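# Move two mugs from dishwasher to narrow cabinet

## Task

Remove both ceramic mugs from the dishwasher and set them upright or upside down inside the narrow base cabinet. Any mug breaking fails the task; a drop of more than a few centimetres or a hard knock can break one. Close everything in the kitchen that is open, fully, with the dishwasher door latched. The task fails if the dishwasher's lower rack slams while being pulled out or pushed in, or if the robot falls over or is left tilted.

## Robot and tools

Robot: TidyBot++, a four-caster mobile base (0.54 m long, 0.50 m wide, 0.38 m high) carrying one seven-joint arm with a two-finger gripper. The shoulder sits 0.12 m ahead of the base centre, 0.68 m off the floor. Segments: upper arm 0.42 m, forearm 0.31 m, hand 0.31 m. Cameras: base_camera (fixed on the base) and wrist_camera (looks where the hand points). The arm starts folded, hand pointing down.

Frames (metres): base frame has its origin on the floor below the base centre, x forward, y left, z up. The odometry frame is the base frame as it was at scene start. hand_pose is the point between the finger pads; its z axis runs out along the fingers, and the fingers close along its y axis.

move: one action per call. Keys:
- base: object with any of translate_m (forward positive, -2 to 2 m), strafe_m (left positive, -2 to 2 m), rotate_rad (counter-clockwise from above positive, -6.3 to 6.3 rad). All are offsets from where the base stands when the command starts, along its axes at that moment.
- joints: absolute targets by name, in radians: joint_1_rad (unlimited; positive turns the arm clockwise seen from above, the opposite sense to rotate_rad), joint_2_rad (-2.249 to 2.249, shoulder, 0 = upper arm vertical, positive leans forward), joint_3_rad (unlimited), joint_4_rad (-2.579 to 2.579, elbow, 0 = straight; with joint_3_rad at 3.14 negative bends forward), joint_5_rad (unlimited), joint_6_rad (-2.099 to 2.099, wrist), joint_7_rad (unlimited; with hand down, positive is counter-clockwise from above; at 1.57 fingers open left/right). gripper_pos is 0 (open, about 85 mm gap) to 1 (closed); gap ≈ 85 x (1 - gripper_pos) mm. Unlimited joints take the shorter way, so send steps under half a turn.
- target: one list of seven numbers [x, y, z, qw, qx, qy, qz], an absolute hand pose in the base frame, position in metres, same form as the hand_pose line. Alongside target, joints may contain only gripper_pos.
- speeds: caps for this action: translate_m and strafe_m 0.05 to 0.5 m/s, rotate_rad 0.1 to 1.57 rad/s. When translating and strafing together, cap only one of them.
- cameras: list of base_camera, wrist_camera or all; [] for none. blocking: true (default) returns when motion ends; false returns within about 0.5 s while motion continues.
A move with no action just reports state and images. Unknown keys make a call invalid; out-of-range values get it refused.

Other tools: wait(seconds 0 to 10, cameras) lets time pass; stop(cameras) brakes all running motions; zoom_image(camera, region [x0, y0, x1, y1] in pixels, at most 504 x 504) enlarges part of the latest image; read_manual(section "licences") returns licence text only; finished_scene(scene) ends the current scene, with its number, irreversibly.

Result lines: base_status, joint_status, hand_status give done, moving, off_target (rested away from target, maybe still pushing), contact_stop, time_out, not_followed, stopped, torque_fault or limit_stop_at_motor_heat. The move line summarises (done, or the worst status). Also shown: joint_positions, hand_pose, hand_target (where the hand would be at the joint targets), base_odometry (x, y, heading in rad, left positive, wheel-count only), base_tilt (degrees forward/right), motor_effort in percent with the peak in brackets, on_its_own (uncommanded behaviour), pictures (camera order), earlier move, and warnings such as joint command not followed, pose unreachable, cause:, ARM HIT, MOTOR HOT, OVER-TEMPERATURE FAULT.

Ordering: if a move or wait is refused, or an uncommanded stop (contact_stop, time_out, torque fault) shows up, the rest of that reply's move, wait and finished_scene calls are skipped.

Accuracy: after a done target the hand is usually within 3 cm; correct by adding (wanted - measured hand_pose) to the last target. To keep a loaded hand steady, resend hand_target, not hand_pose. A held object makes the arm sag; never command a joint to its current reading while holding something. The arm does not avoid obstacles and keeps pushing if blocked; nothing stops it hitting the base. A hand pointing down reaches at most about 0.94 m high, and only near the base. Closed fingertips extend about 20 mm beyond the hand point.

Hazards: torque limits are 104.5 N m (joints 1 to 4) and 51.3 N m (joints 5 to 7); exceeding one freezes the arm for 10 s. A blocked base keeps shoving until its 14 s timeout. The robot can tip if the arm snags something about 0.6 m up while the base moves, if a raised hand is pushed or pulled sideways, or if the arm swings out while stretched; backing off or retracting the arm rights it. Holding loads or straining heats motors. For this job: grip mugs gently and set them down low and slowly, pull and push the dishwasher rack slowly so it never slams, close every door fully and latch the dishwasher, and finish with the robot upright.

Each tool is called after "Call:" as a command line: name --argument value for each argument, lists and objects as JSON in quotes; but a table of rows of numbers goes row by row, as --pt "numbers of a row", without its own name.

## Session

Call:
move

Scene clock: 0.00 s.
base_odometry: x=+0.000 y=+0.000 heading=+0.000
base_tilt: forward=+0.5 right=-0.3
base_status: not commanded
joint_positions: joint_1_rad=+0.048 joint_2_rad=-0.363 joint_3_rad=+3.168 joint_4_rad=-2.514 joint_5_rad=+0.037 joint_6_rad=-0.918 joint_7_rad=+1.598 gripper_pos=+0.000
joint_status: not commanded
motor_effort: joint_1_rad=-1 joint_2_rad=-1 joint_3_rad=+0 joint_4_rad=+14 joint_5_rad=+0 joint_6_rad=+0 joint_7_rad=+1
hand_pose: x=+0.2543 y=-0.0167 z=+0.5924 quat_wxyz=(+0.012, +0.999, -0.012, +0.035) (m; base frame)
hand_target: x=+0.2553 y=-0.0168 z=+0.5930 quat_wxyz=(+0.012, +0.999, -0.012, +0.036) (m; base frame)
hand_status: not commanded
pictures: base_camera, wrist_camera
camera_calibration:
wrist_camera: T_world_to_cam=[[0.00582744, -0.999847, -0.0165105, -0.000117797], [-0.996411, -0.00441163, -0.0845269, 0.362716], [0.0844411, 0.0169439, -0.996284, 0.699851], [0, 0, 0, 1]] pos_world=[0.302319, -0.0103758, 0.727908]

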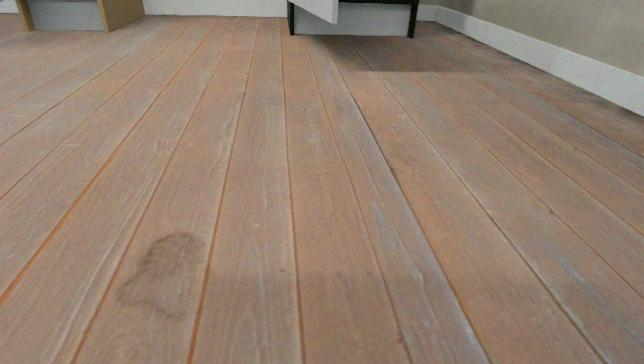

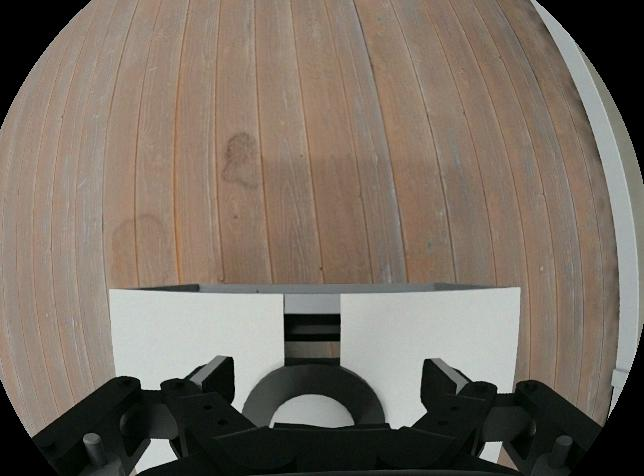

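Call:
move --joints '{"joint_1_rad": 0, "joint_2_rad": -0.45, "joint_3_rad": 3.1416, "joint_4_rad": -2.44, "joint_5_rad": 0, "joint_6_rad": 0.25, "joint_7_rad": 1.6, "gripper_pos": 1}' --cameras '["wrist_camera"]'

Call:
move --joints '{"joint_1_rad": 1.3}' --cameras '["wrist_camera"]'

Call:
move --joints '{"joint_1_rad": 2.6}' --cameras '["wrist_camera"]'

Call:
move --joints '{"joint_1_rad": 3.9}' --cameras '["wrist_camera"]'

Call:
move --joints '{"joint_1_rad": 5.2}' --cameras '["wrist_camera"]'

Scene clock: 7.50 s.
move: done
base_odometry: x=+0.000 y=+0.000 heading=+0.000
base_tilt: forward=+0.5 right=-0.3
base_status: not commanded
joint_positions: joint_1_rad=+0.024 joint_2_rad=-0.434 joint_3_rad=+3.159 joint_4_rad=-2.454 joint_5_rad=+0.037 joint_6_rad=+0.190 joint_7_rad=+1.598 gripper_pos=+0.999
joint_status: all done
motor_effort: joint_1_rad=-1(2) joint_2_rad=-4(5) joint_3_rad=+1(1) joint_4_rad=+21(21) joint_5_rad=-1(2) joint_6_rad=+8(9) joint_7_rad=+0(1)
hand_pose: x=+0.5262 y=-0.0141 z=+0.8475 quat_wxyz=(+0.026, +0.792, +0.009, +0.609) (m; base frame)
hand_target: x=+0.5300 y=+0.0013 z=+0.8803 quat_wxyz=(+0.009, +0.764, +0.011, +0.645) (m; base frame)
hand_status: not commanded
pictures: wrist_camera
camera_calibration:
wrist_camera: T_world_to_cam=[[0.0301611, -0.997211, 0.0682696, -0.0794634], [-0.243973, -0.0735795, -0.966987, 1.00621], [0.969313, 0.0125095, -0.245511, -0.170933], [0, 0, 0, 1]] pos_world=[0.413573, -0.00306665, 0.936455]

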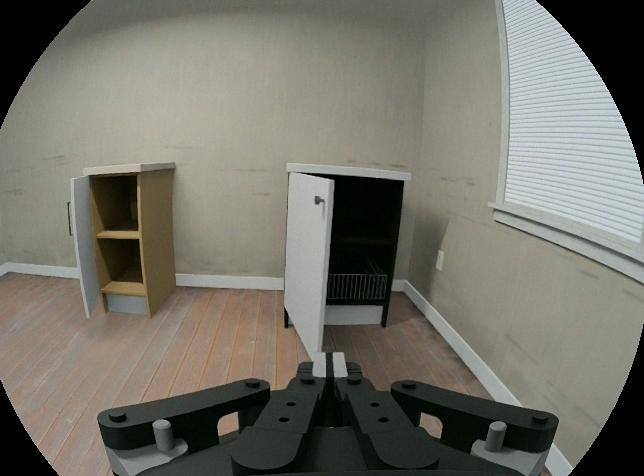

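Scene clock: 10.07 s.
move: done
base_odometry: x=+0.000 y=+0.000 heading=+0.000
base_tilt: forward=+0.5 right=-0.3
base_status: not commanded
joint_positions: joint_1_rad=+1.276 joint_2_rad=-0.434 joint_3_rad=+3.157 joint_4_rad=-2.454 joint_5_rad=+0.037 joint_6_rad=+0.191 joint_7_rad=+1.598 gripper_pos=+0.999
joint_status: all done
motor_effort: joint_1_rad=-1(3) joint_2_rad=-4(5) joint_3_rad=+1(1) joint_4_rad=+21(21) joint_5_rad=-2(3) joint_6_rad=+9(10) joint_7_rad=+0(1)
hand_pose: x=+0.2345 y=-0.3907 z=+0.8476 quat_wxyz=(+0.378, +0.648, -0.456, +0.479) (m; base frame)
hand_target: x=+0.2302 y=-0.3956 z=+0.8803 quat_wxyz=(+0.398, +0.615, -0.454, +0.508) (m; base frame)
hand_status: not commanded
pictures: wrist_camera
camera_calibration:
wrist_camera: T_world_to_cam=[[-0.936493, -0.343792, 0.0691874, 0.0349543], [-0.147605, 0.207461, -0.967043, 0.994767], [0.318108, -0.915842, -0.245032, -0.0939039], [0, 0, 0, 1]] pos_world=[0.209438, -0.28036, 0.936555]

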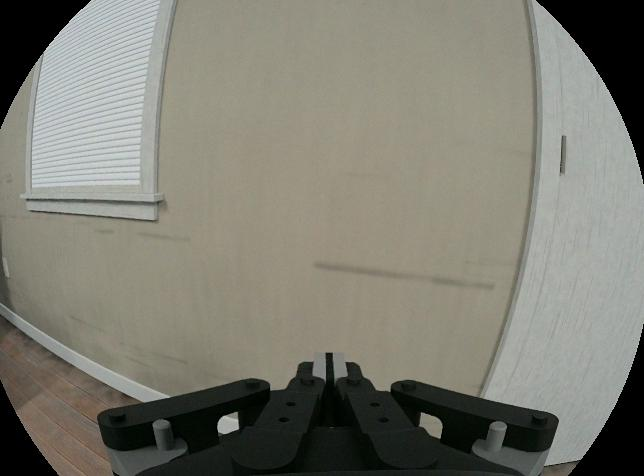

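Scene clock: 12.63 s.
move: done
base_odometry: x=+0.000 y=+0.000 heading=+0.000
base_tilt: forward=+0.5 right=-0.3
base_status: not commanded
joint_positions: joint_1_rad=+2.575 joint_2_rad=-0.434 joint_3_rad=+3.156 joint_4_rad=-2.454 joint_5_rad=+0.037 joint_6_rad=+0.191 joint_7_rad=+1.598 gripper_pos=+0.999
joint_status: all done
motor_effort: joint_1_rad=-1(2) joint_2_rad=-4(5) joint_3_rad=+1(1) joint_4_rad=+20(21) joint_5_rad=-1(3) joint_6_rad=+9(10) joint_7_rad=+0(1)
hand_pose: x=-0.2265 y=-0.2160 z=+0.8477 quat_wxyz=(+0.591, +0.240, -0.755, +0.153) (m; base frame)
hand_target: x=-0.2325 y=-0.2130 z=+0.8803 quat_wxyz=(+0.624, +0.215, -0.733, +0.163) (m; base frame)
hand_status: not commanded
pictures: wrist_camera
camera_calibration:
wrist_camera: T_world_to_cam=[[-0.582175, 0.810094, 0.069425, -0.00739303], [0.159937, 0.197819, -0.967103, 0.958121], [-0.797178, -0.551919, -0.244729, 0.0385758], [0, 0, 0, 1]] pos_world=[-0.126791, -0.162255, 0.936555]

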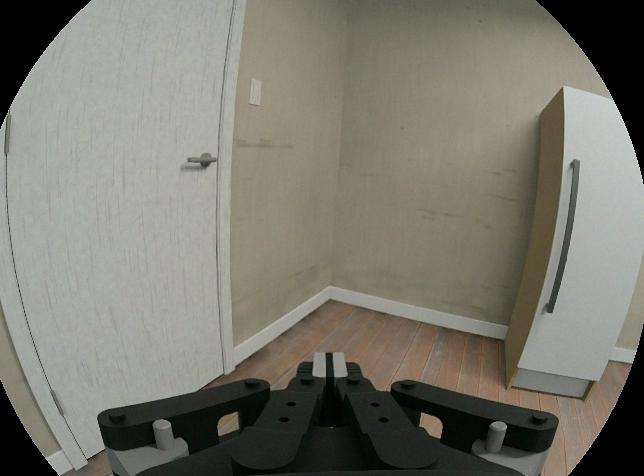

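Scene clock: 15.20 s.
move: done
base_odometry: x=+0.000 y=+0.000 heading=+0.000
base_tilt: forward=+0.5 right=-0.3
base_status: not commanded
joint_positions: joint_1_rad=+3.876 joint_2_rad=-0.434 joint_3_rad=+3.156 joint_4_rad=-2.454 joint_5_rad=+0.037 joint_6_rad=+0.191 joint_7_rad=+1.598 gripper_pos=+0.999
joint_status: all done
motor_effort: joint_1_rad=-1(2) joint_2_rad=-4(5) joint_3_rad=+0(1) joint_4_rad=+21(21) joint_5_rad=-1(3) joint_6_rad=+8(10) joint_7_rad=+0(1)
hand_pose: x=-0.1816 y=+0.2751 z=+0.8478 quat_wxyz=(+0.563, -0.266, -0.746, -0.236) (m; base frame)
hand_target: x=-0.1803 y=+0.2817 z=+0.8803 quat_wxyz=(+0.595, -0.273, -0.714, -0.247) (m; base frame)
hand_status: not commanded
pictures: wrist_camera
camera_calibration:
wrist_camera: T_world_to_cam=[[0.624638, 0.777807, 0.0695986, -0.15112], [0.233445, -0.100935, -0.967117, 0.949456], [-0.745205, 0.620346, -0.244623, 0.032304], [0, 0, 0, 1]] pos_world=[-0.103177, 0.193336, 0.936655]

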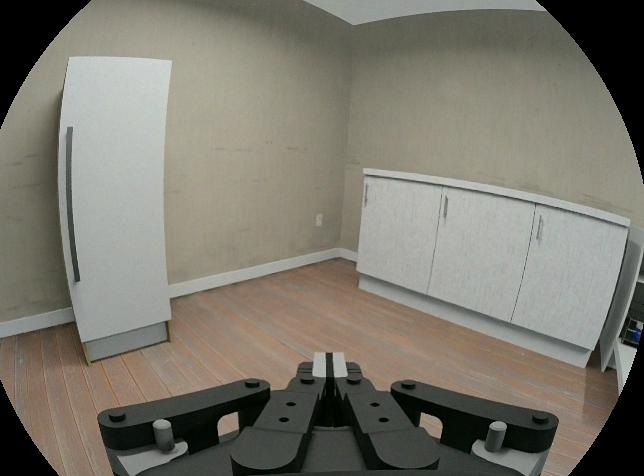

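Scene clock: 17.77 s.
move: done
base_odometry: x=+0.000 y=+0.000 heading=+0.000
base_tilt: forward=+0.5 right=-0.4
base_status: not commanded
joint_positions: joint_1_rad=+5.175 joint_2_rad=-0.434 joint_3_rad=+3.156 joint_4_rad=-2.454 joint_5_rad=+0.037 joint_6_rad=+0.191 joint_7_rad=+1.598 gripper_pos=+0.999
joint_status: all done
motor_effort: joint_1_rad=-1(2) joint_2_rad=-4(5) joint_3_rad=+1(1) joint_4_rad=+20(21) joint_5_rad=-1(2) joint_6_rad=+9(10) joint_7_rad=+0(1)
hand_pose: x=+0.3036 y=+0.3633 z=+0.8478 quat_wxyz=(+0.306, -0.663, -0.433, -0.528) (m; base frame)
hand_target: x=+0.3104 y=+0.3637 z=+0.8803 quat_wxyz=(+0.324, -0.649, -0.404, -0.557) (m; base frame)
hand_status: not commanded
pictures: wrist_camera
camera_calibration:
wrist_camera: T_world_to_cam=[[0.916584, -0.393733, 0.0696272, -0.185909], [-0.0346852, -0.251776, -0.967164, 0.981346], [0.398335, 0.884072, -0.244431, -0.103959], [0, 0, 0, 1]] pos_world=[0.24585, 0.265788, 0.936656]

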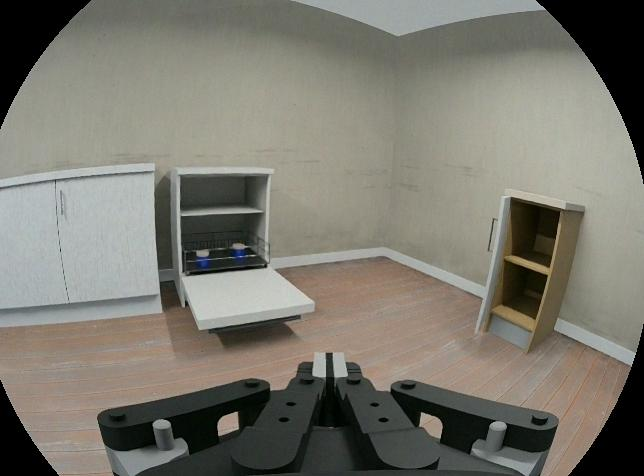

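Call:
zoom_image --camera "wrist_camera" --region '[160, 155, 320, 345]'

Call:
zoom_image --camera "wrist_camera" --region '[465, 180, 595, 360]'

Call:
zoom_image --camera "wrist_camera" --region '[0, 160, 170, 330]'

Scaled by 2.653.

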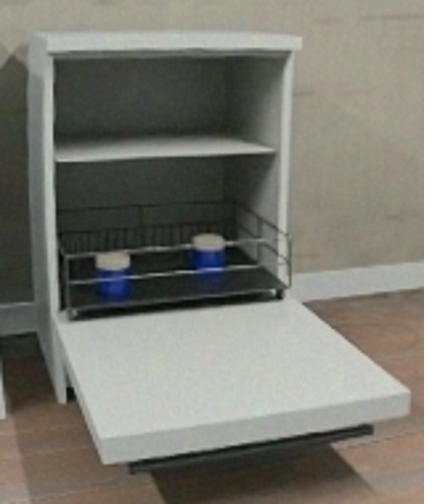

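Scaled by 2.800.

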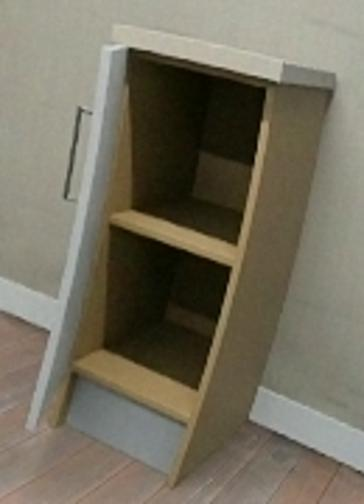

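Scaled by 2.965.

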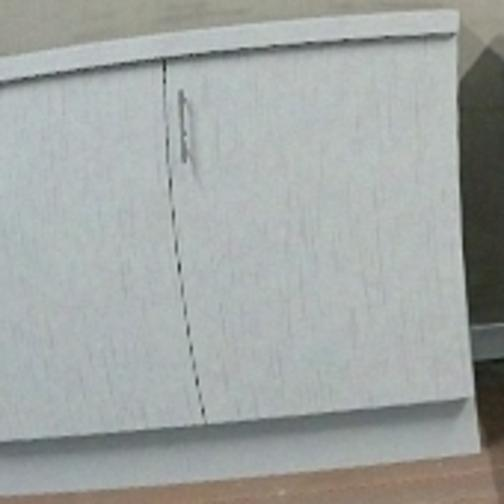

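Call:
move --joints '{"joint_1_rad": 3.1, "joint_6_rad": 0.35}' --cameras '["wrist_camera", "base_camera"]'

Call:
zoom_image --camera "wrist_camera" --region '[280, 60, 480, 400]'

Call:
zoom_image --camera "base_camera" --region '[0, 0, 240, 60]'

Call:
zoom_image --camera "base_camera" --region '[260, 0, 500, 60]'

Scene clock: 77.30 s.
move: done
base_odometry: x=+0.000 y=+0.000 heading=+0.000
base_tilt: forward=+0.6 right=-0.4
base_status: not commanded
joint_positions: joint_1_rad=+3.124 joint_2_rad=-0.434 joint_3_rad=+3.156 joint_4_rad=-2.454 joint_5_rad=+0.037 joint_6_rad=+0.289 joint_7_rad=+1.598 gripper_pos=+0.999
joint_status: all done
motor_effort: joint_1_rad=-1(2) joint_2_rad=-5(5) joint_3_rad=+1(1) joint_4_rad=+20(21) joint_5_rad=-1(3) joint_6_rad=+9(11) joint_7_rad=+0(1)
hand_pose: x=-0.2948 y=-0.0052 z=+0.8777 quat_wxyz=(+0.648, +0.027, -0.761, -0.012) (m; base frame)
hand_target: x=-0.2953 y=-0.0186 z=+0.9112 quat_wxyz=(+0.682, +0.026, -0.731, +0.004) (m; base frame)
hand_status: not commanded
pictures: base_camera, wrist_camera
camera_calibration:
wrist_camera: T_world_to_cam=[[-0.0699769, 0.994738, 0.0748348, -0.0728131], [0.143233, 0.0842606, -0.986096, 0.967458], [-0.987212, -0.0582851, -0.148375, -0.0301522], [0, 0, 0, 1]] pos_world=[-0.173433, -0.0108461, 0.954981]

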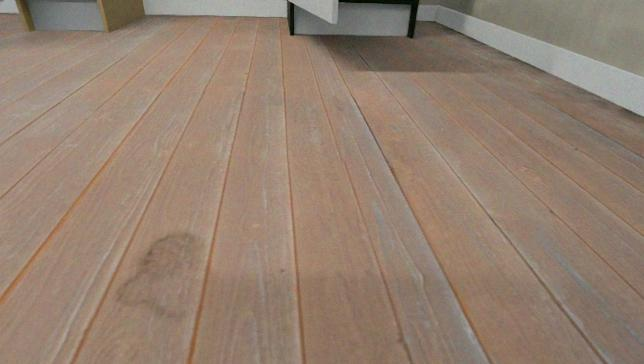

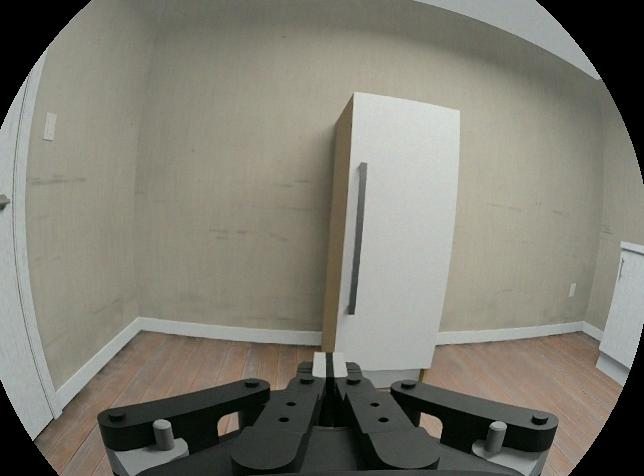

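Scaled by 1.482.

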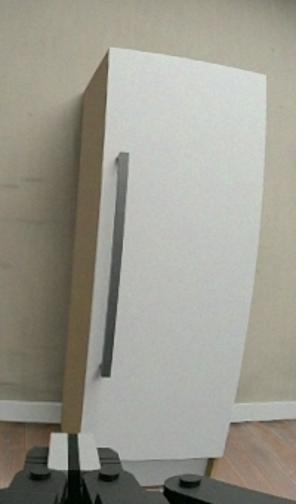

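Scaled by 2.100.

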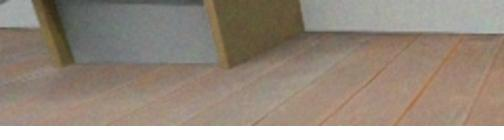

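Scaled by 2.100.

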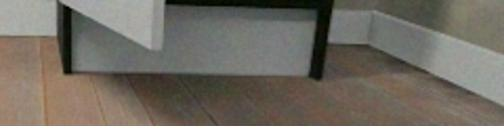

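Call:
zoom_image --camera "wrist_camera" --region '[320, 80, 400, 160]'

Call:
zoom_image --camera "wrist_camera" --region '[310, 150, 390, 250]'

Call:
zoom_image --camera "wrist_camera" --region '[310, 270, 390, 370]'

Call:
zoom_image --camera "wrist_camera" --region '[400, 80, 480, 160]'

Call:
zoom_image --camera "wrist_camera" --region '[0, 130, 80, 430]'

Scaled by 6.300.

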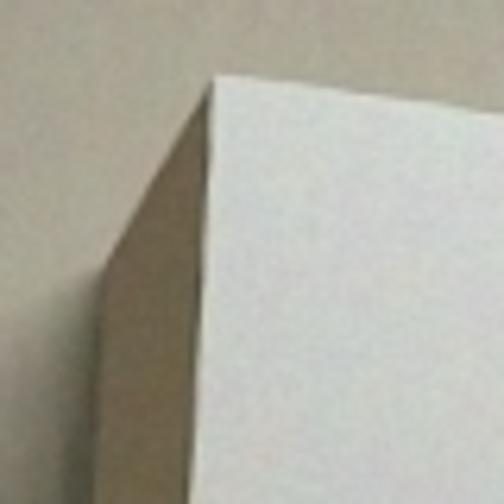

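Scaled by 5.040.

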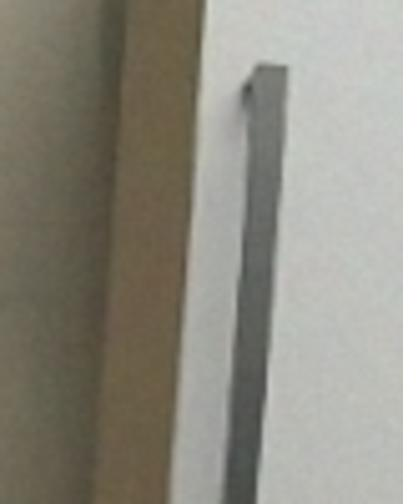

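Scaled by 5.040.

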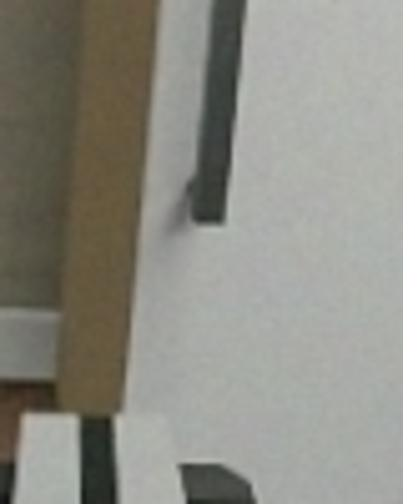

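Scaled by 6.300.

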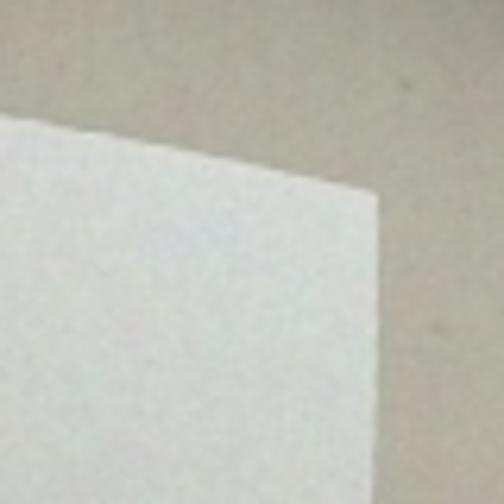

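Scaled by 1.680.

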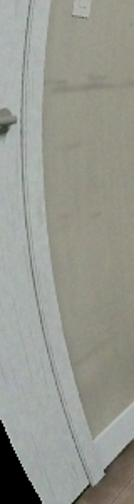

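Call:
move --base '{"translate_m": 0.7356, "strafe_m": 1.1736, "rotate_rad": 1.64}' --joints '{"joint_1_rad": 0, "joint_2_rad": -0.45, "joint_3_rad": 3.1416, "joint_4_rad": -2.44, "joint_5_rad": 0, "joint_6_rad": 0.05, "joint_7_rad": 1.6}' --cameras '["wrist_camera", "base_camera"]'

Scene clock: 146.17 s.
move: done
base_odometry: x=+0.736 y=+1.174 heading=+1.641
base_tilt: forward=+0.6 right=-0.3
base_status: done
joint_positions: joint_1_rad=+0.025 joint_2_rad=-0.440 joint_3_rad=+3.155 joint_4_rad=-2.454 joint_5_rad=+0.037 joint_6_rad=+0.105 joint_7_rad=+1.598 gripper_pos=+0.999
joint_status: all done
motor_effort: joint_1_rad=-1(2) joint_2_rad=-4(7) joint_3_rad=+1(2) joint_4_rad=+20(22) joint_5_rad=-1(3) joint_6_rad=+8(10) joint_7_rad=+0(1)
hand_pose: x=+0.5175 y=-0.0129 z=+0.8246 quat_wxyz=(+0.025, +0.816, +0.010, +0.578) (m; base frame)
hand_target: x=+0.5134 y=+0.0014 z=+0.8204 quat_wxyz=(+0.008, +0.825, +0.012, +0.565) (m; base frame)
hand_status: not commanded
pictures: base_camera, wrist_camera
camera_calibration:
wrist_camera: T_world_to_cam=[[0.0366433, -0.99716, 0.0658037, -0.0777454], [-0.319284, -0.0740787, -0.944759, 1.0027], [0.94695, 0.013609, -0.321092, -0.0942724], [0, 0, 0, 1]] pos_world=[0.412265, -0.00196316, 0.922152]

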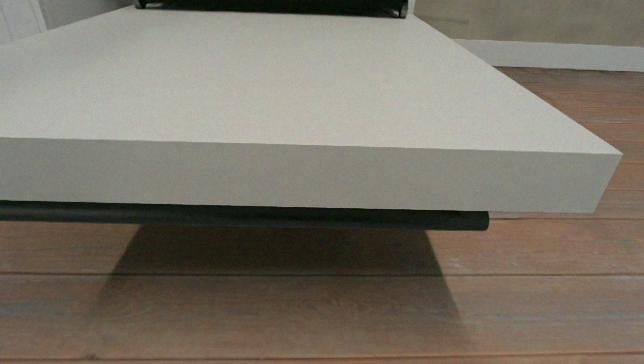

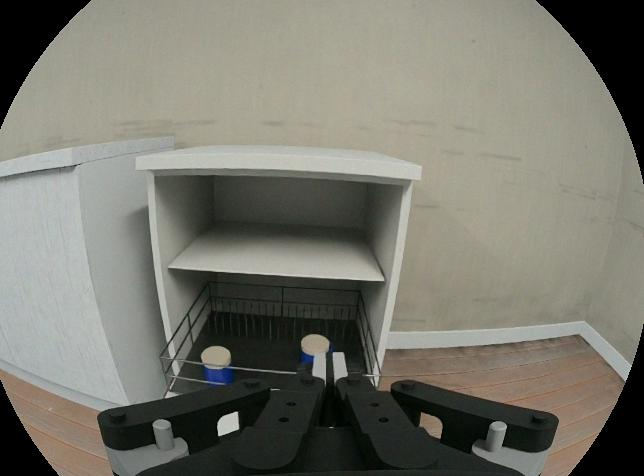

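Call:
zoom_image --camera "wrist_camera" --region '[150, 270, 400, 400]'

Call:
zoom_image --camera "wrist_camera" --region '[190, 335, 250, 390]'

Call:
zoom_image --camera "wrist_camera" --region '[285, 320, 345, 375]'

Call:
zoom_image --camera "base_camera" --region '[100, 0, 450, 60]'

Scaled by 2.016.

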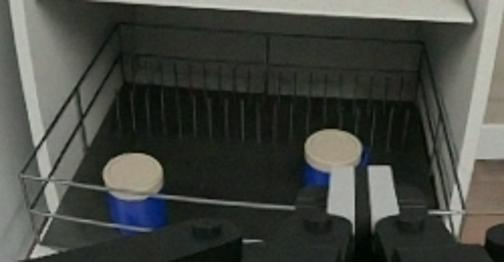

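Scaled by 8.400.

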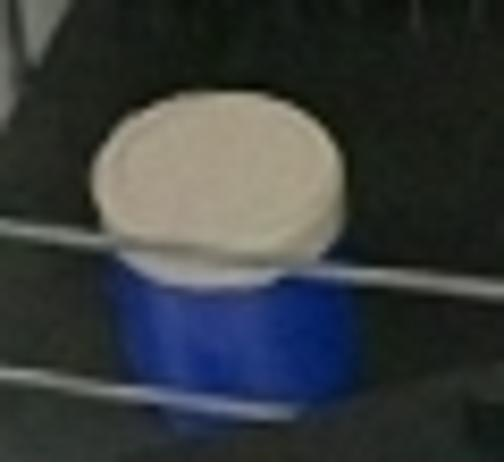

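Scaled by 8.400.

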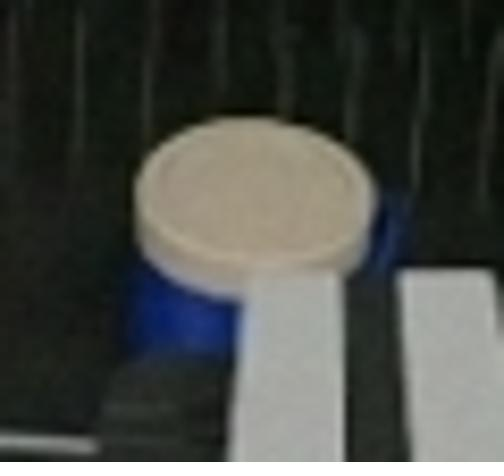

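Scaled by 1.440.

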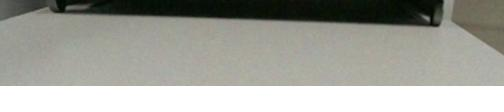

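Call:
move --base '{"translate_m": 0.12}' --speeds '{"translate_m": 0.15}' --joints '{"joint_1_rad": -0.1, "joint_2_rad": 0.5596, "joint_3_rad": 3.1416, "joint_4_rad": -1.6213, "joint_5_rad": 0, "joint_6_rad": -0.2626, "joint_7_rad": 1.6}' --cameras '["wrist_camera", "base_camera"]'

Call:
zoom_image --camera "wrist_camera" --region '[150, 120, 450, 360]'

Scene clock: 195.40 s.
move: done
base_odometry: x=+0.728 y=+1.294 heading=+1.640
base_tilt: forward=+0.6 right=-0.3
base_status: done
joint_positions: joint_1_rad=-0.075 joint_2_rad=+0.537 joint_3_rad=+3.155 joint_4_rad=-1.647 joint_5_rad=+0.037 joint_6_rad=-0.205 joint_7_rad=+1.598 gripper_pos=+0.999
joint_status: all done
motor_effort: joint_1_rad=-1(2) joint_2_rad=-35(37) joint_3_rad=+0(1) joint_4_rad=+17(22) joint_5_rad=-2(3) joint_6_rad=+6(10) joint_7_rad=+0(1)
hand_pose: x=+0.8030 y=+0.0426 z=+0.6355 quat_wxyz=(+0.006, +0.928, +0.059, +0.368) (m; base frame)
hand_target: x=+0.7966 y=+0.0693 z=+0.6198 quat_wxyz=(-0.012, +0.938, +0.061, +0.342) (m; base frame)
hand_status: not commanded
pictures: base_camera, wrist_camera
camera_calibration:
wrist_camera: T_world_to_cam=[[0.153294, -0.987206, 0.0438839, -0.100657], [-0.70954, -0.14087, -0.690441, 1.07389], [0.68779, 0.0747031, -0.722056, 0.0343149], [0, 0, 0, 1]] pos_world=[0.753796, 0.0493463, 0.770652]

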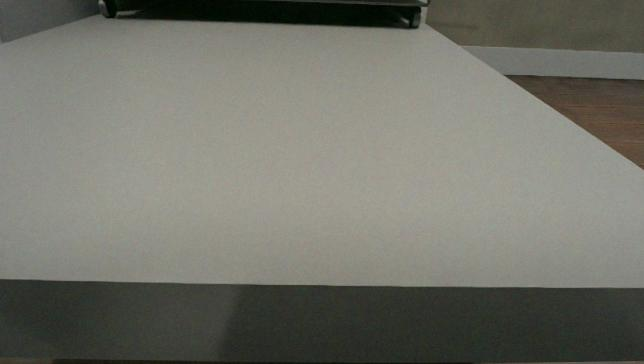

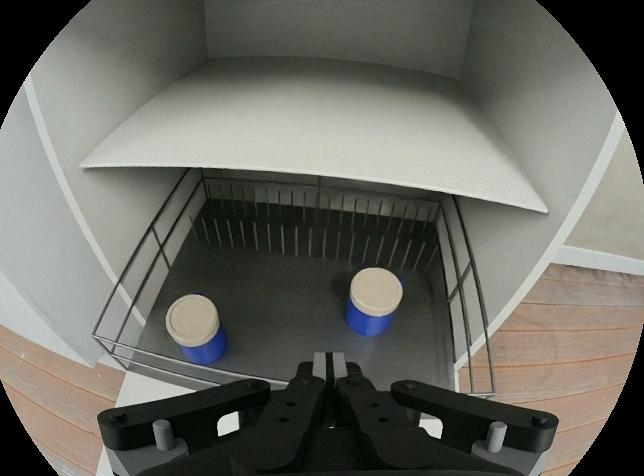

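Scaled by 1.680.

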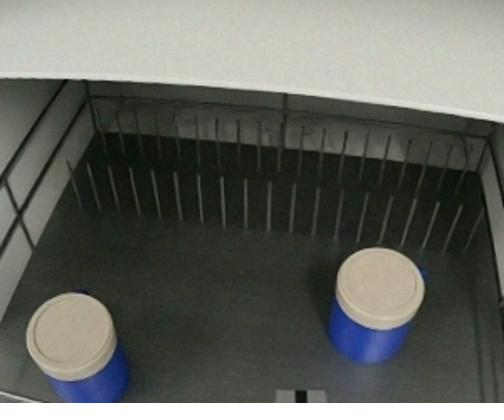

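Call:
zoom_image --camera "wrist_camera" --region '[330, 255, 420, 345]'

Call:
zoom_image --camera "wrist_camera" --region '[150, 285, 240, 375]'

Call:
zoom_image --camera "wrist_camera" --region '[80, 300, 300, 400]'

Call:
zoom_image --camera "base_camera" --region '[80, 0, 440, 40]'

Scaled by 5.600.

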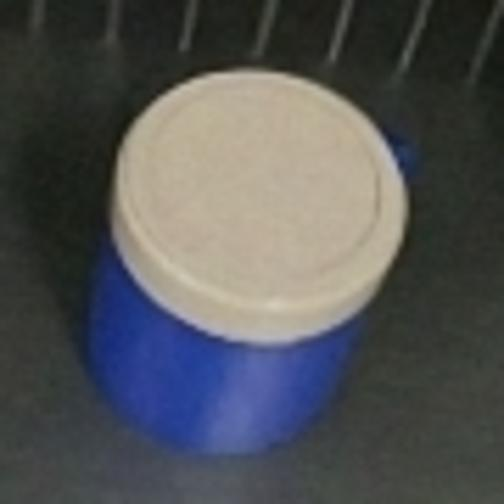

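Scaled by 5.600.

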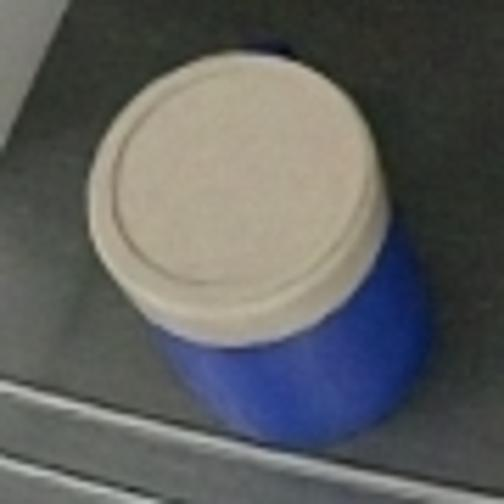

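Scaled by 2.291.

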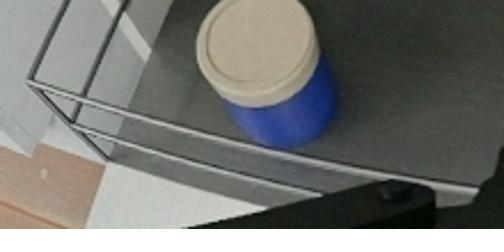

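Scaled by 1.400.

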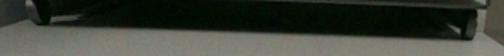

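Call:
move --base '{"translate_m": 0.06}' --speeds '{"translate_m": 0.1}' --joints '{"joint_1_rad": 0.05, "joint_2_rad": 1.1452, "joint_3_rad": 3.1416, "joint_4_rad": -1.2615, "joint_5_rad": 0, "joint_6_rad": 0.0505, "joint_7_rad": 1.6, "gripper_pos": 0}' --cameras '["wrist_camera"]'

Call:
zoom_image --camera "wrist_camera" --region '[200, 200, 460, 400]'

Scene clock: 437.97 s.
move: time_out
base_odometry: x=+0.724 y=+1.343 heading=+1.641
base_tilt: forward=+0.6 right=-0.3
base_status: translate_m time_out (by the wheels' count: +0.050 of +0.060)
joint_positions: joint_1_rad=+0.031 joint_2_rad=+1.125 joint_3_rad=+3.152 joint_4_rad=-1.282 joint_5_rad=+0.037 joint_6_rad=-0.007 joint_7_rad=+1.598 gripper_pos=+0.000
joint_status: all done
motor_effort: joint_1_rad=-1(5) joint_2_rad=-46(57) joint_3_rad=+0(3) joint_4_rad=+15(19) joint_5_rad=-2(2) joint_6_rad=+6(8) joint_7_rad=+0(1)
hand_pose: x=+0.9159 y=-0.0300 z=+0.3973 quat_wxyz=(+0.022, +0.934, +0.015, +0.355) (m; base frame)
hand_target: x=+0.9322 y=-0.0393 z=+0.4022 quat_wxyz=(+0.015, +0.924, -0.010, +0.382) (m; base frame)
hand_status: not commanded
pictures: wrist_camera
camera_calibration:
wrist_camera: T_world_to_cam=[[0.060456, -0.997384, 0.039631, -0.0927373], [-0.73713, -0.0713815, -0.671971, 0.999351], [0.673042, 0.0114115, -0.739516, -0.191398], [0, 0, 0, 1]] pos_world=[0.871076, -0.0189754, 0.533668]

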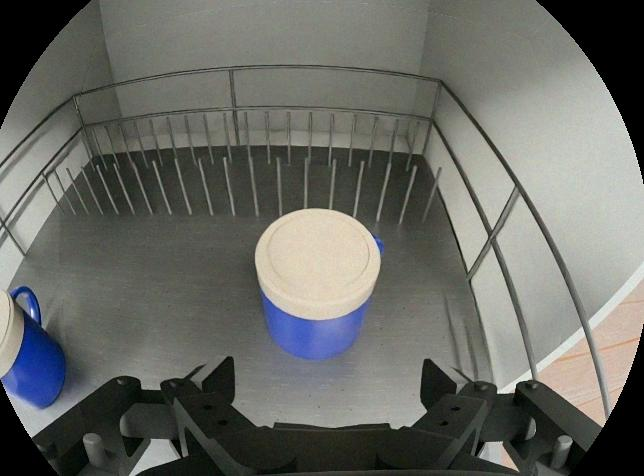

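Scaled by 1.938.

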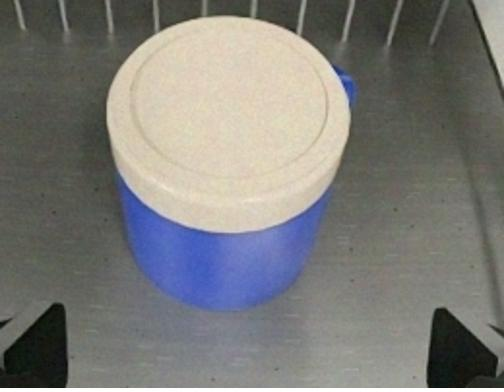

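Call:
move --base '{"translate_m": -0.02}' --speeds '{"translate_m": 0.05}' --cameras '["wrist_camera", "base_camera"]'

Call:
zoom_image --camera "wrist_camera" --region '[220, 190, 440, 390]'

Scene clock: 454.33 s.
move: done
base_odometry: x=+0.726 y=+1.323 heading=+1.641
base_tilt: forward=+0.6 right=-0.3
base_status: done
joint_positions: joint_1_rad=+0.031 joint_2_rad=+1.125 joint_3_rad=+3.152 joint_4_rad=-1.280 joint_5_rad=+0.037 joint_6_rad=-0.006 joint_7_rad=+1.598 gripper_pos=+0.000
joint_status: not commanded
motor_effort: joint_1_rad=-1(1) joint_2_rad=-46(48) joint_3_rad=+0(1) joint_4_rad=+15(16) joint_5_rad=-1(2) joint_6_rad=+6(7) joint_7_rad=+0(0)
hand_pose: x=+0.9168 y=-0.0300 z=+0.3981 quat_wxyz=(+0.022, +0.934, +0.015, +0.356) (m; base frame)
hand_target: x=+0.9322 y=-0.0393 z=+0.4022 quat_wxyz=(+0.015, +0.924, -0.010, +0.382) (m; base frame)
hand_status: not commanded
pictures: base_camera, wrist_camera
camera_calibration:
wrist_camera: T_world_to_cam=[[0.0603616, -0.997384, 0.0397704, -0.0927878], [-0.735559, -0.0713792, -0.67369, 0.999743], [0.674766, 0.0114115, -0.737943, -0.193553], [0, 0, 0, 1]] pos_world=[0.871574, -0.0189754, 0.534376]

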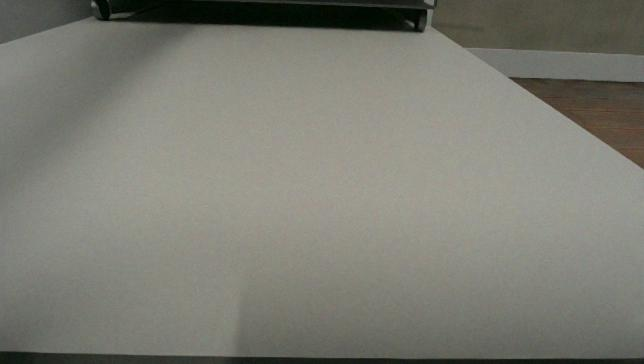

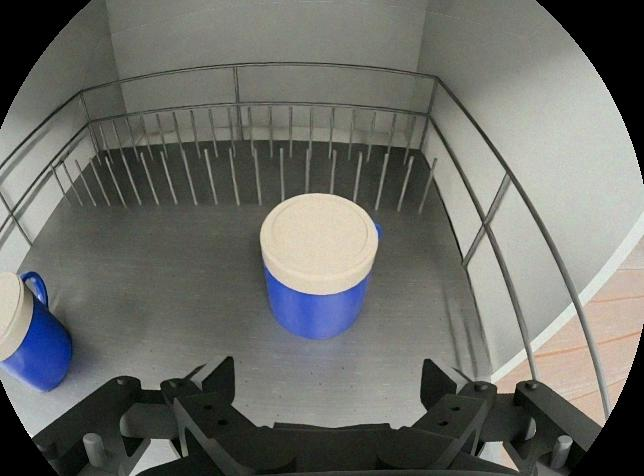

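Scaled by 2.291.

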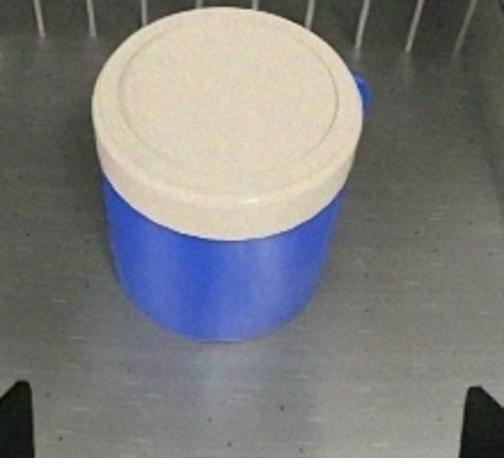

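Call:
move --joints '{"joint_1_rad": 0.005, "joint_2_rad": 1.152, "joint_3_rad": 3.1416, "joint_4_rad": -1.1394, "joint_5_rad": 0, "joint_6_rad": -0.1507, "joint_7_rad": 1.6, "gripper_pos": 0}' --cameras '["wrist_camera"]'

Call:
zoom_image --camera "wrist_camera" --region '[200, 180, 460, 400]'

Scene clock: 505.90 s.
move: done
base_odometry: x=+0.726 y=+1.323 heading=+1.641
base_tilt: forward=+0.6 right=-0.3
base_status: not commanded
joint_positions: joint_1_rad=+0.025 joint_2_rad=+1.126 joint_3_rad=+3.152 joint_4_rad=-1.158 joint_5_rad=+0.037 joint_6_rad=-0.099 joint_7_rad=+1.598 gripper_pos=+0.000
joint_status: all done
motor_effort: joint_1_rad=-1(2) joint_2_rad=-48(48) joint_3_rad=+0(1) joint_4_rad=+16(17) joint_5_rad=-1(3) joint_6_rad=+7(7) joint_7_rad=+0(1)
hand_pose: x=+0.9504 y=-0.0268 z=+0.4315 quat_wxyz=(+0.023, +0.929, +0.017, +0.370) (m; base frame)
hand_target: x=+0.9400 y=-0.0028 z=+0.4073 quat_wxyz=(+0.006, +0.939, +0.011, +0.343) (m; base frame)
hand_status: not commanded
pictures: wrist_camera
camera_calibration:
wrist_camera: T_world_to_cam=[[0.06318, -0.996994, 0.0448522, -0.0977513], [-0.715261, -0.0765769, -0.694649, 1.0368], [0.695996, 0.0118069, -0.717949, -0.220525], [0, 0, 0, 1]] pos_world=[0.901244, -0.0154586, 0.566272]

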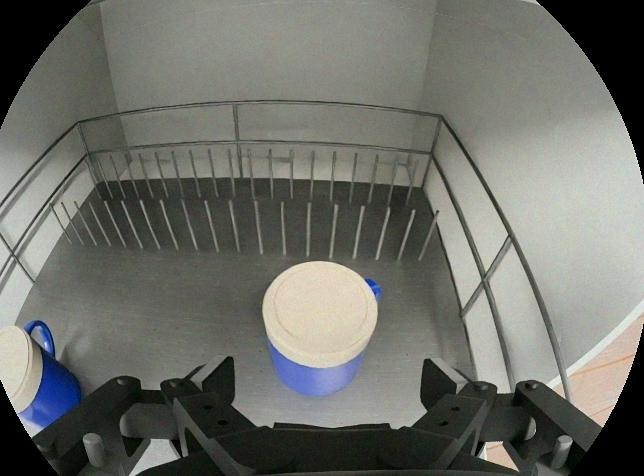

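Scaled by 1.938.

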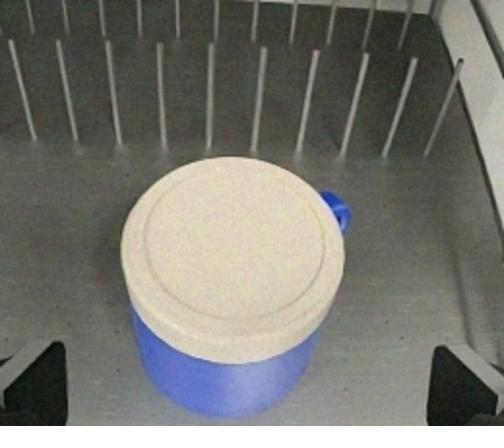

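Call:
move --joints '{"joint_1_rad": 0.0, "joint_7_rad": 1.54}' --cameras '["wrist_camera"]'

Call:
zoom_image --camera "wrist_camera" --region '[200, 200, 460, 400]'

Scene clock: 522.87 s.
move: done
base_odometry: x=+0.726 y=+1.323 heading=+1.641
base_tilt: forward=+0.6 right=-0.3
base_status: not commanded
joint_positions: joint_1_rad=+0.023 joint_2_rad=+1.126 joint_3_rad=+3.152 joint_4_rad=-1.158 joint_5_rad=+0.037 joint_6_rad=-0.099 joint_7_rad=+1.551 gripper_pos=+0.000
joint_status: all done
motor_effort: joint_1_rad=-1(1) joint_2_rad=-47(48) joint_3_rad=+0(1) joint_4_rad=+17(17) joint_5_rad=-2(2) joint_6_rad=+6(7) joint_7_rad=+0(0)
hand_pose: x=+0.9505 y=-0.0251 z=+0.4315 quat_wxyz=(+0.014, +0.929, -0.004, +0.370) (m; base frame)
hand_target: x=+0.9400 y=+0.0014 z=+0.4073 quat_wxyz=(-0.005, +0.939, -0.014, +0.343) (m; base frame)
hand_status: not commanded
pictures: wrist_camera
camera_calibration:
wrist_camera: T_world_to_cam=[[0.0315336, -0.999417, 0.0130615, -0.0523144], [-0.716054, -0.0317064, -0.697325, 1.04004], [0.697333, 0.0126364, -0.716636, -0.222438], [0, 0, 0, 1]] pos_world=[0.90149, -0.0164971, 0.566523]

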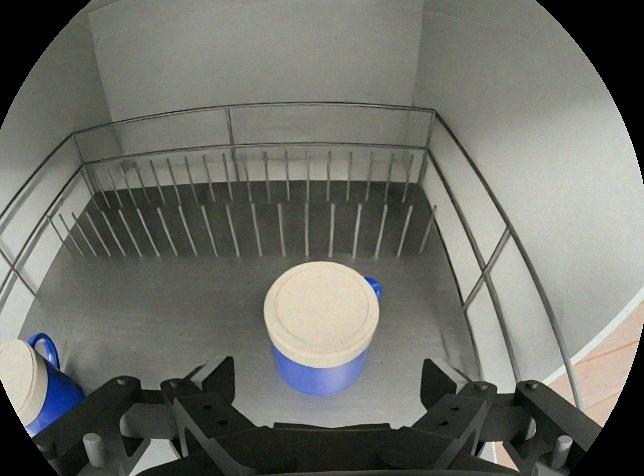

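Scaled by 1.938.

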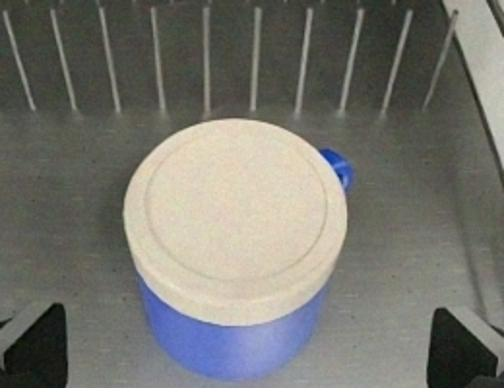

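Call:
move --joints '{"joint_1_rad": -0.006, "joint_2_rad": 1.292, "joint_3_rad": 3.1416, "joint_4_rad": -0.933, "joint_5_rad": 0, "joint_6_rad": -0.2132, "joint_7_rad": 1.53, "gripper_pos": 0}' --cameras '["wrist_camera"]'

Call:
zoom_image --camera "wrist_camera" --region '[200, 220, 460, 420]'

Scene clock: 580.47 s.
move: done
base_odometry: x=+0.726 y=+1.323 heading=+1.641
base_tilt: forward=+0.6 right=-0.4
base_status: not commanded
joint_positions: joint_1_rad=+0.019 joint_2_rad=+1.265 joint_3_rad=+3.152 joint_4_rad=-0.957 joint_5_rad=+0.037 joint_6_rad=-0.158 joint_7_rad=+1.551 gripper_pos=+0.000
joint_status: all done
motor_effort: joint_1_rad=-1(2) joint_2_rad=-50(52) joint_3_rad=-1(1) joint_4_rad=+17(18) joint_5_rad=-2(3) joint_6_rad=+5(7) joint_7_rad=+0(1)
hand_pose: x=+0.9850 y=-0.0225 z=+0.3927 quat_wxyz=(+0.015, +0.928, -0.002, +0.372) (m; base frame)
hand_target: x=+0.9743 y=+0.0065 z=+0.3689 quat_wxyz=(-0.008, +0.939, -0.016, +0.344) (m; base frame)
hand_status: not commanded
pictures: wrist_camera
camera_calibration:
wrist_camera: T_world_to_cam=[[0.0353334, -0.999262, 0.0150905, -0.0548911], [-0.71394, -0.0358051, -0.699291, 1.03642], [0.699314, 0.0139346, -0.714678, -0.276986], [0, 0, 0, 1]] pos_world=[0.935581, -0.0138819, 0.52763]

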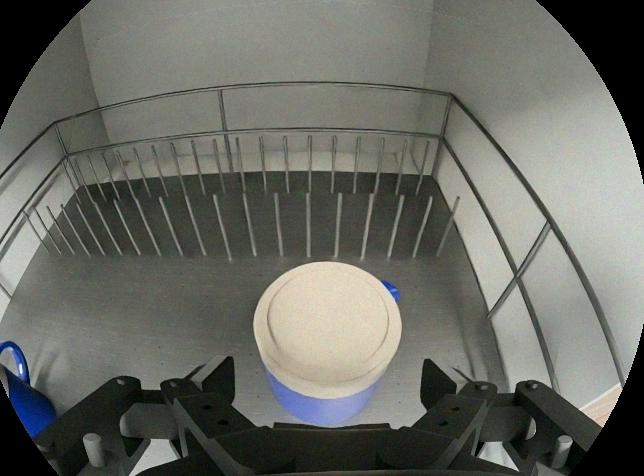

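Scaled by 1.938.

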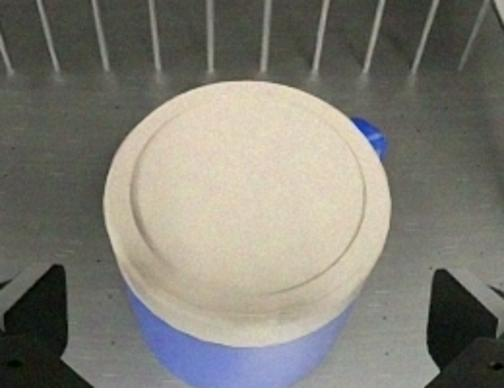

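Call:
move --joints '{"joint_1_rad": -0.006, "joint_2_rad": 1.3755, "joint_3_rad": 3.1416, "joint_4_rad": -0.798, "joint_5_rad": 0, "joint_6_rad": -0.268, "joint_7_rad": 1.53, "gripper_pos": 0}' --cameras '["wrist_camera"]'

Call:
zoom_image --camera "wrist_camera" --region '[200, 220, 460, 420]'

Scene clock: 595.20 s.
move: done
base_odometry: x=+0.726 y=+1.323 heading=+1.641
base_tilt: forward=+0.6 right=-0.3
base_status: not commanded
joint_positions: joint_1_rad=+0.019 joint_2_rad=+1.344 joint_3_rad=+3.152 joint_4_rad=-0.821 joint_5_rad=+0.037 joint_6_rad=-0.212 joint_7_rad=+1.551 gripper_pos=+0.000
joint_status: all done
motor_effort: joint_1_rad=-1(1) joint_2_rad=-51(53) joint_3_rad=-1(1) joint_4_rad=+17(18) joint_5_rad=-2(2) joint_6_rad=+6(7) joint_7_rad=+0(1)
hand_pose: x=+1.0045 y=-0.0231 z=+0.3753 quat_wxyz=(+0.015, +0.928, -0.002, +0.373) (m; base frame)
hand_target: x=+0.9913 y=+0.0066 z=+0.3472 quat_wxyz=(-0.008, +0.939, -0.016, +0.343) (m; base frame)
hand_status: not commanded
pictures: wrist_camera
camera_calibration:
wrist_camera: T_world_to_cam=[[0.0344654, -0.999268, 0.0165859, -0.055541], [-0.712485, -0.0362051, -0.700753, 1.03723], [0.700841, 0.0123345, -0.713211, -0.30514], [0, 0, 0, 1]] pos_world=[0.954781, -0.0141834, 0.510136]

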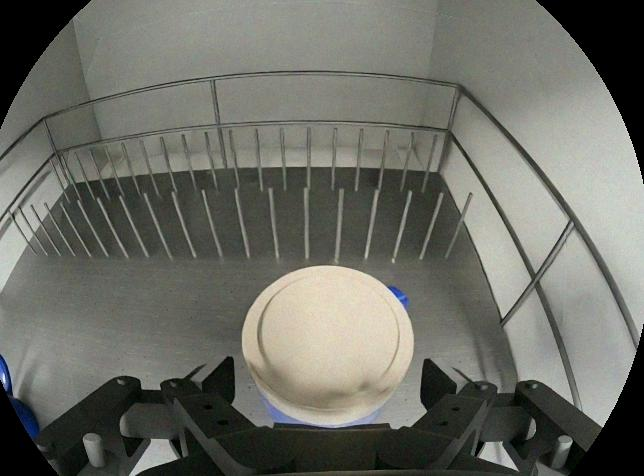

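Scaled by 1.938.

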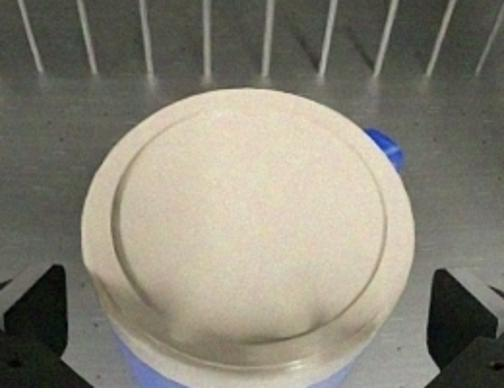

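Call:
move --joints '{"joint_1_rad": -0.006, "joint_2_rad": 1.456, "joint_3_rad": 3.1416, "joint_4_rad": -0.662, "joint_5_rad": 0, "joint_6_rad": -0.328, "joint_7_rad": 1.53, "gripper_pos": 0}' --cameras '["wrist_camera"]'

Call:
zoom_image --camera "wrist_camera" --region '[200, 240, 460, 440]'

Scene clock: 613.13 s.
move: done
base_odometry: x=+0.726 y=+1.323 heading=+1.641
base_tilt: forward=+0.6 right=-0.3
base_status: not commanded
joint_positions: joint_1_rad=+0.019 joint_2_rad=+1.424 joint_3_rad=+3.152 joint_4_rad=-0.686 joint_5_rad=+0.037 joint_6_rad=-0.272 joint_7_rad=+1.551 gripper_pos=+0.000
joint_status: all done
motor_effort: joint_1_rad=-1(2) joint_2_rad=-53(54) joint_3_rad=+0(1) joint_4_rad=+18(20) joint_5_rad=-1(3) joint_6_rad=+6(7) joint_7_rad=+0(1)
hand_pose: x=+1.0191 y=-0.0235 z=+0.3560 quat_wxyz=(+0.016, +0.929, -0.002, +0.371) (m; base frame)
hand_target: x=+1.0049 y=+0.0067 z=+0.3275 quat_wxyz=(-0.008, +0.940, -0.016, +0.341) (m; base frame)
hand_status: not commanded
pictures: wrist_camera
camera_calibration:
wrist_camera: T_world_to_cam=[[0.0335613, -0.99928, 0.0177229, -0.0557315], [-0.715486, -0.0364037, -0.697678, 1.03606], [0.69782, 0.0107345, -0.716193, -0.325056], [0, 0, 0, 1]] pos_world=[0.969986, -0.0144857, 0.491019]

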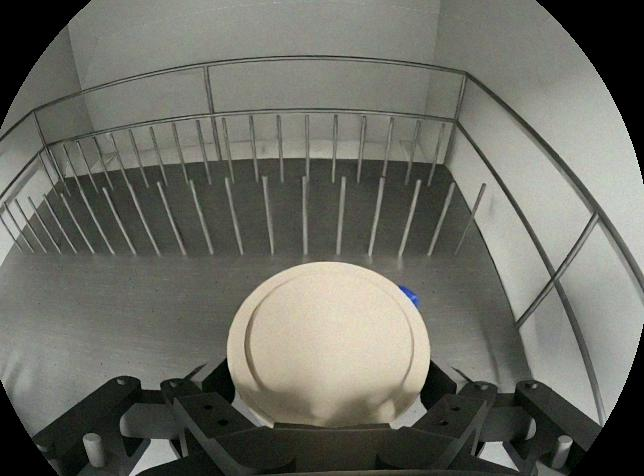

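Scaled by 1.938.

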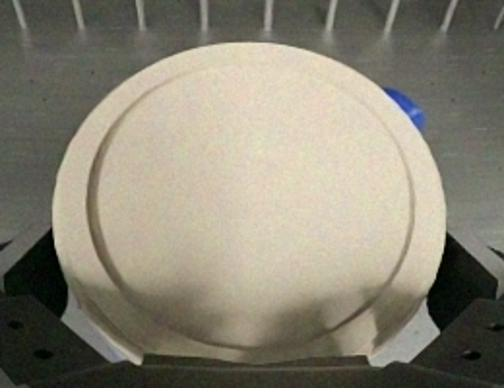

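Call:
move --joints '{"gripper_pos": 0.3}' --cameras '["wrist_camera"]'

Scene clock: 618.03 s.
move: off_target
base_odometry: x=+0.726 y=+1.323 heading=+1.641
base_tilt: forward=+0.6 right=-0.3
base_status: not commanded
joint_positions: joint_1_rad=+0.018 joint_2_rad=+1.424 joint_3_rad=+3.152 joint_4_rad=-0.682 joint_5_rad=+0.037 joint_6_rad=-0.275 joint_7_rad=+1.551 gripper_pos=+0.130
joint_status: gripper_pos off_target (ended at +0.130, target +0.300)
motor_effort: joint_1_rad=-1(2) joint_2_rad=-50(56) joint_3_rad=+0(1) joint_4_rad=+18(19) joint_5_rad=-1(2) joint_6_rad=+6(7) joint_7_rad=+1(1)
hand_pose: x=+1.0200 y=-0.0231 z=+0.3574 quat_wxyz=(+0.016, +0.928, -0.002, +0.371) (m; base frame)
hand_target: x=+1.0049 y=+0.0067 z=+0.3275 quat_wxyz=(-0.008, +0.940, -0.016, +0.341) (m; base frame)
hand_status: not commanded
pictures: wrist_camera
camera_calibration:
wrist_camera: T_world_to_cam=[[0.0338301, -0.99927, 0.0177493, -0.0556512], [-0.714884, -0.0366054, -0.698285, 1.03719], [0.698425, 0.0109344, -0.7156, -0.32549], [0, 0, 0, 1]] pos_world=[0.970685, -0.0140847, 0.492322]

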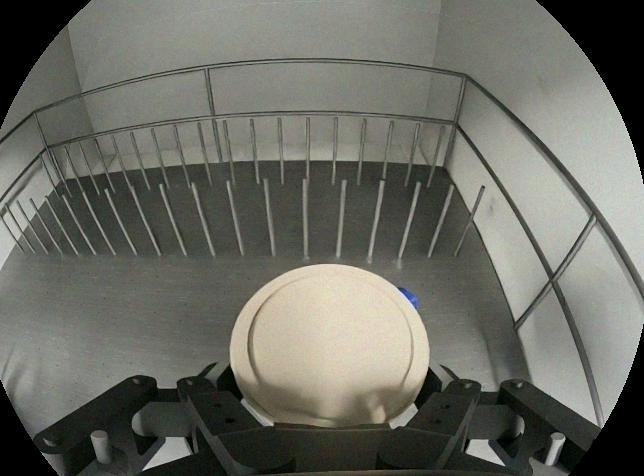

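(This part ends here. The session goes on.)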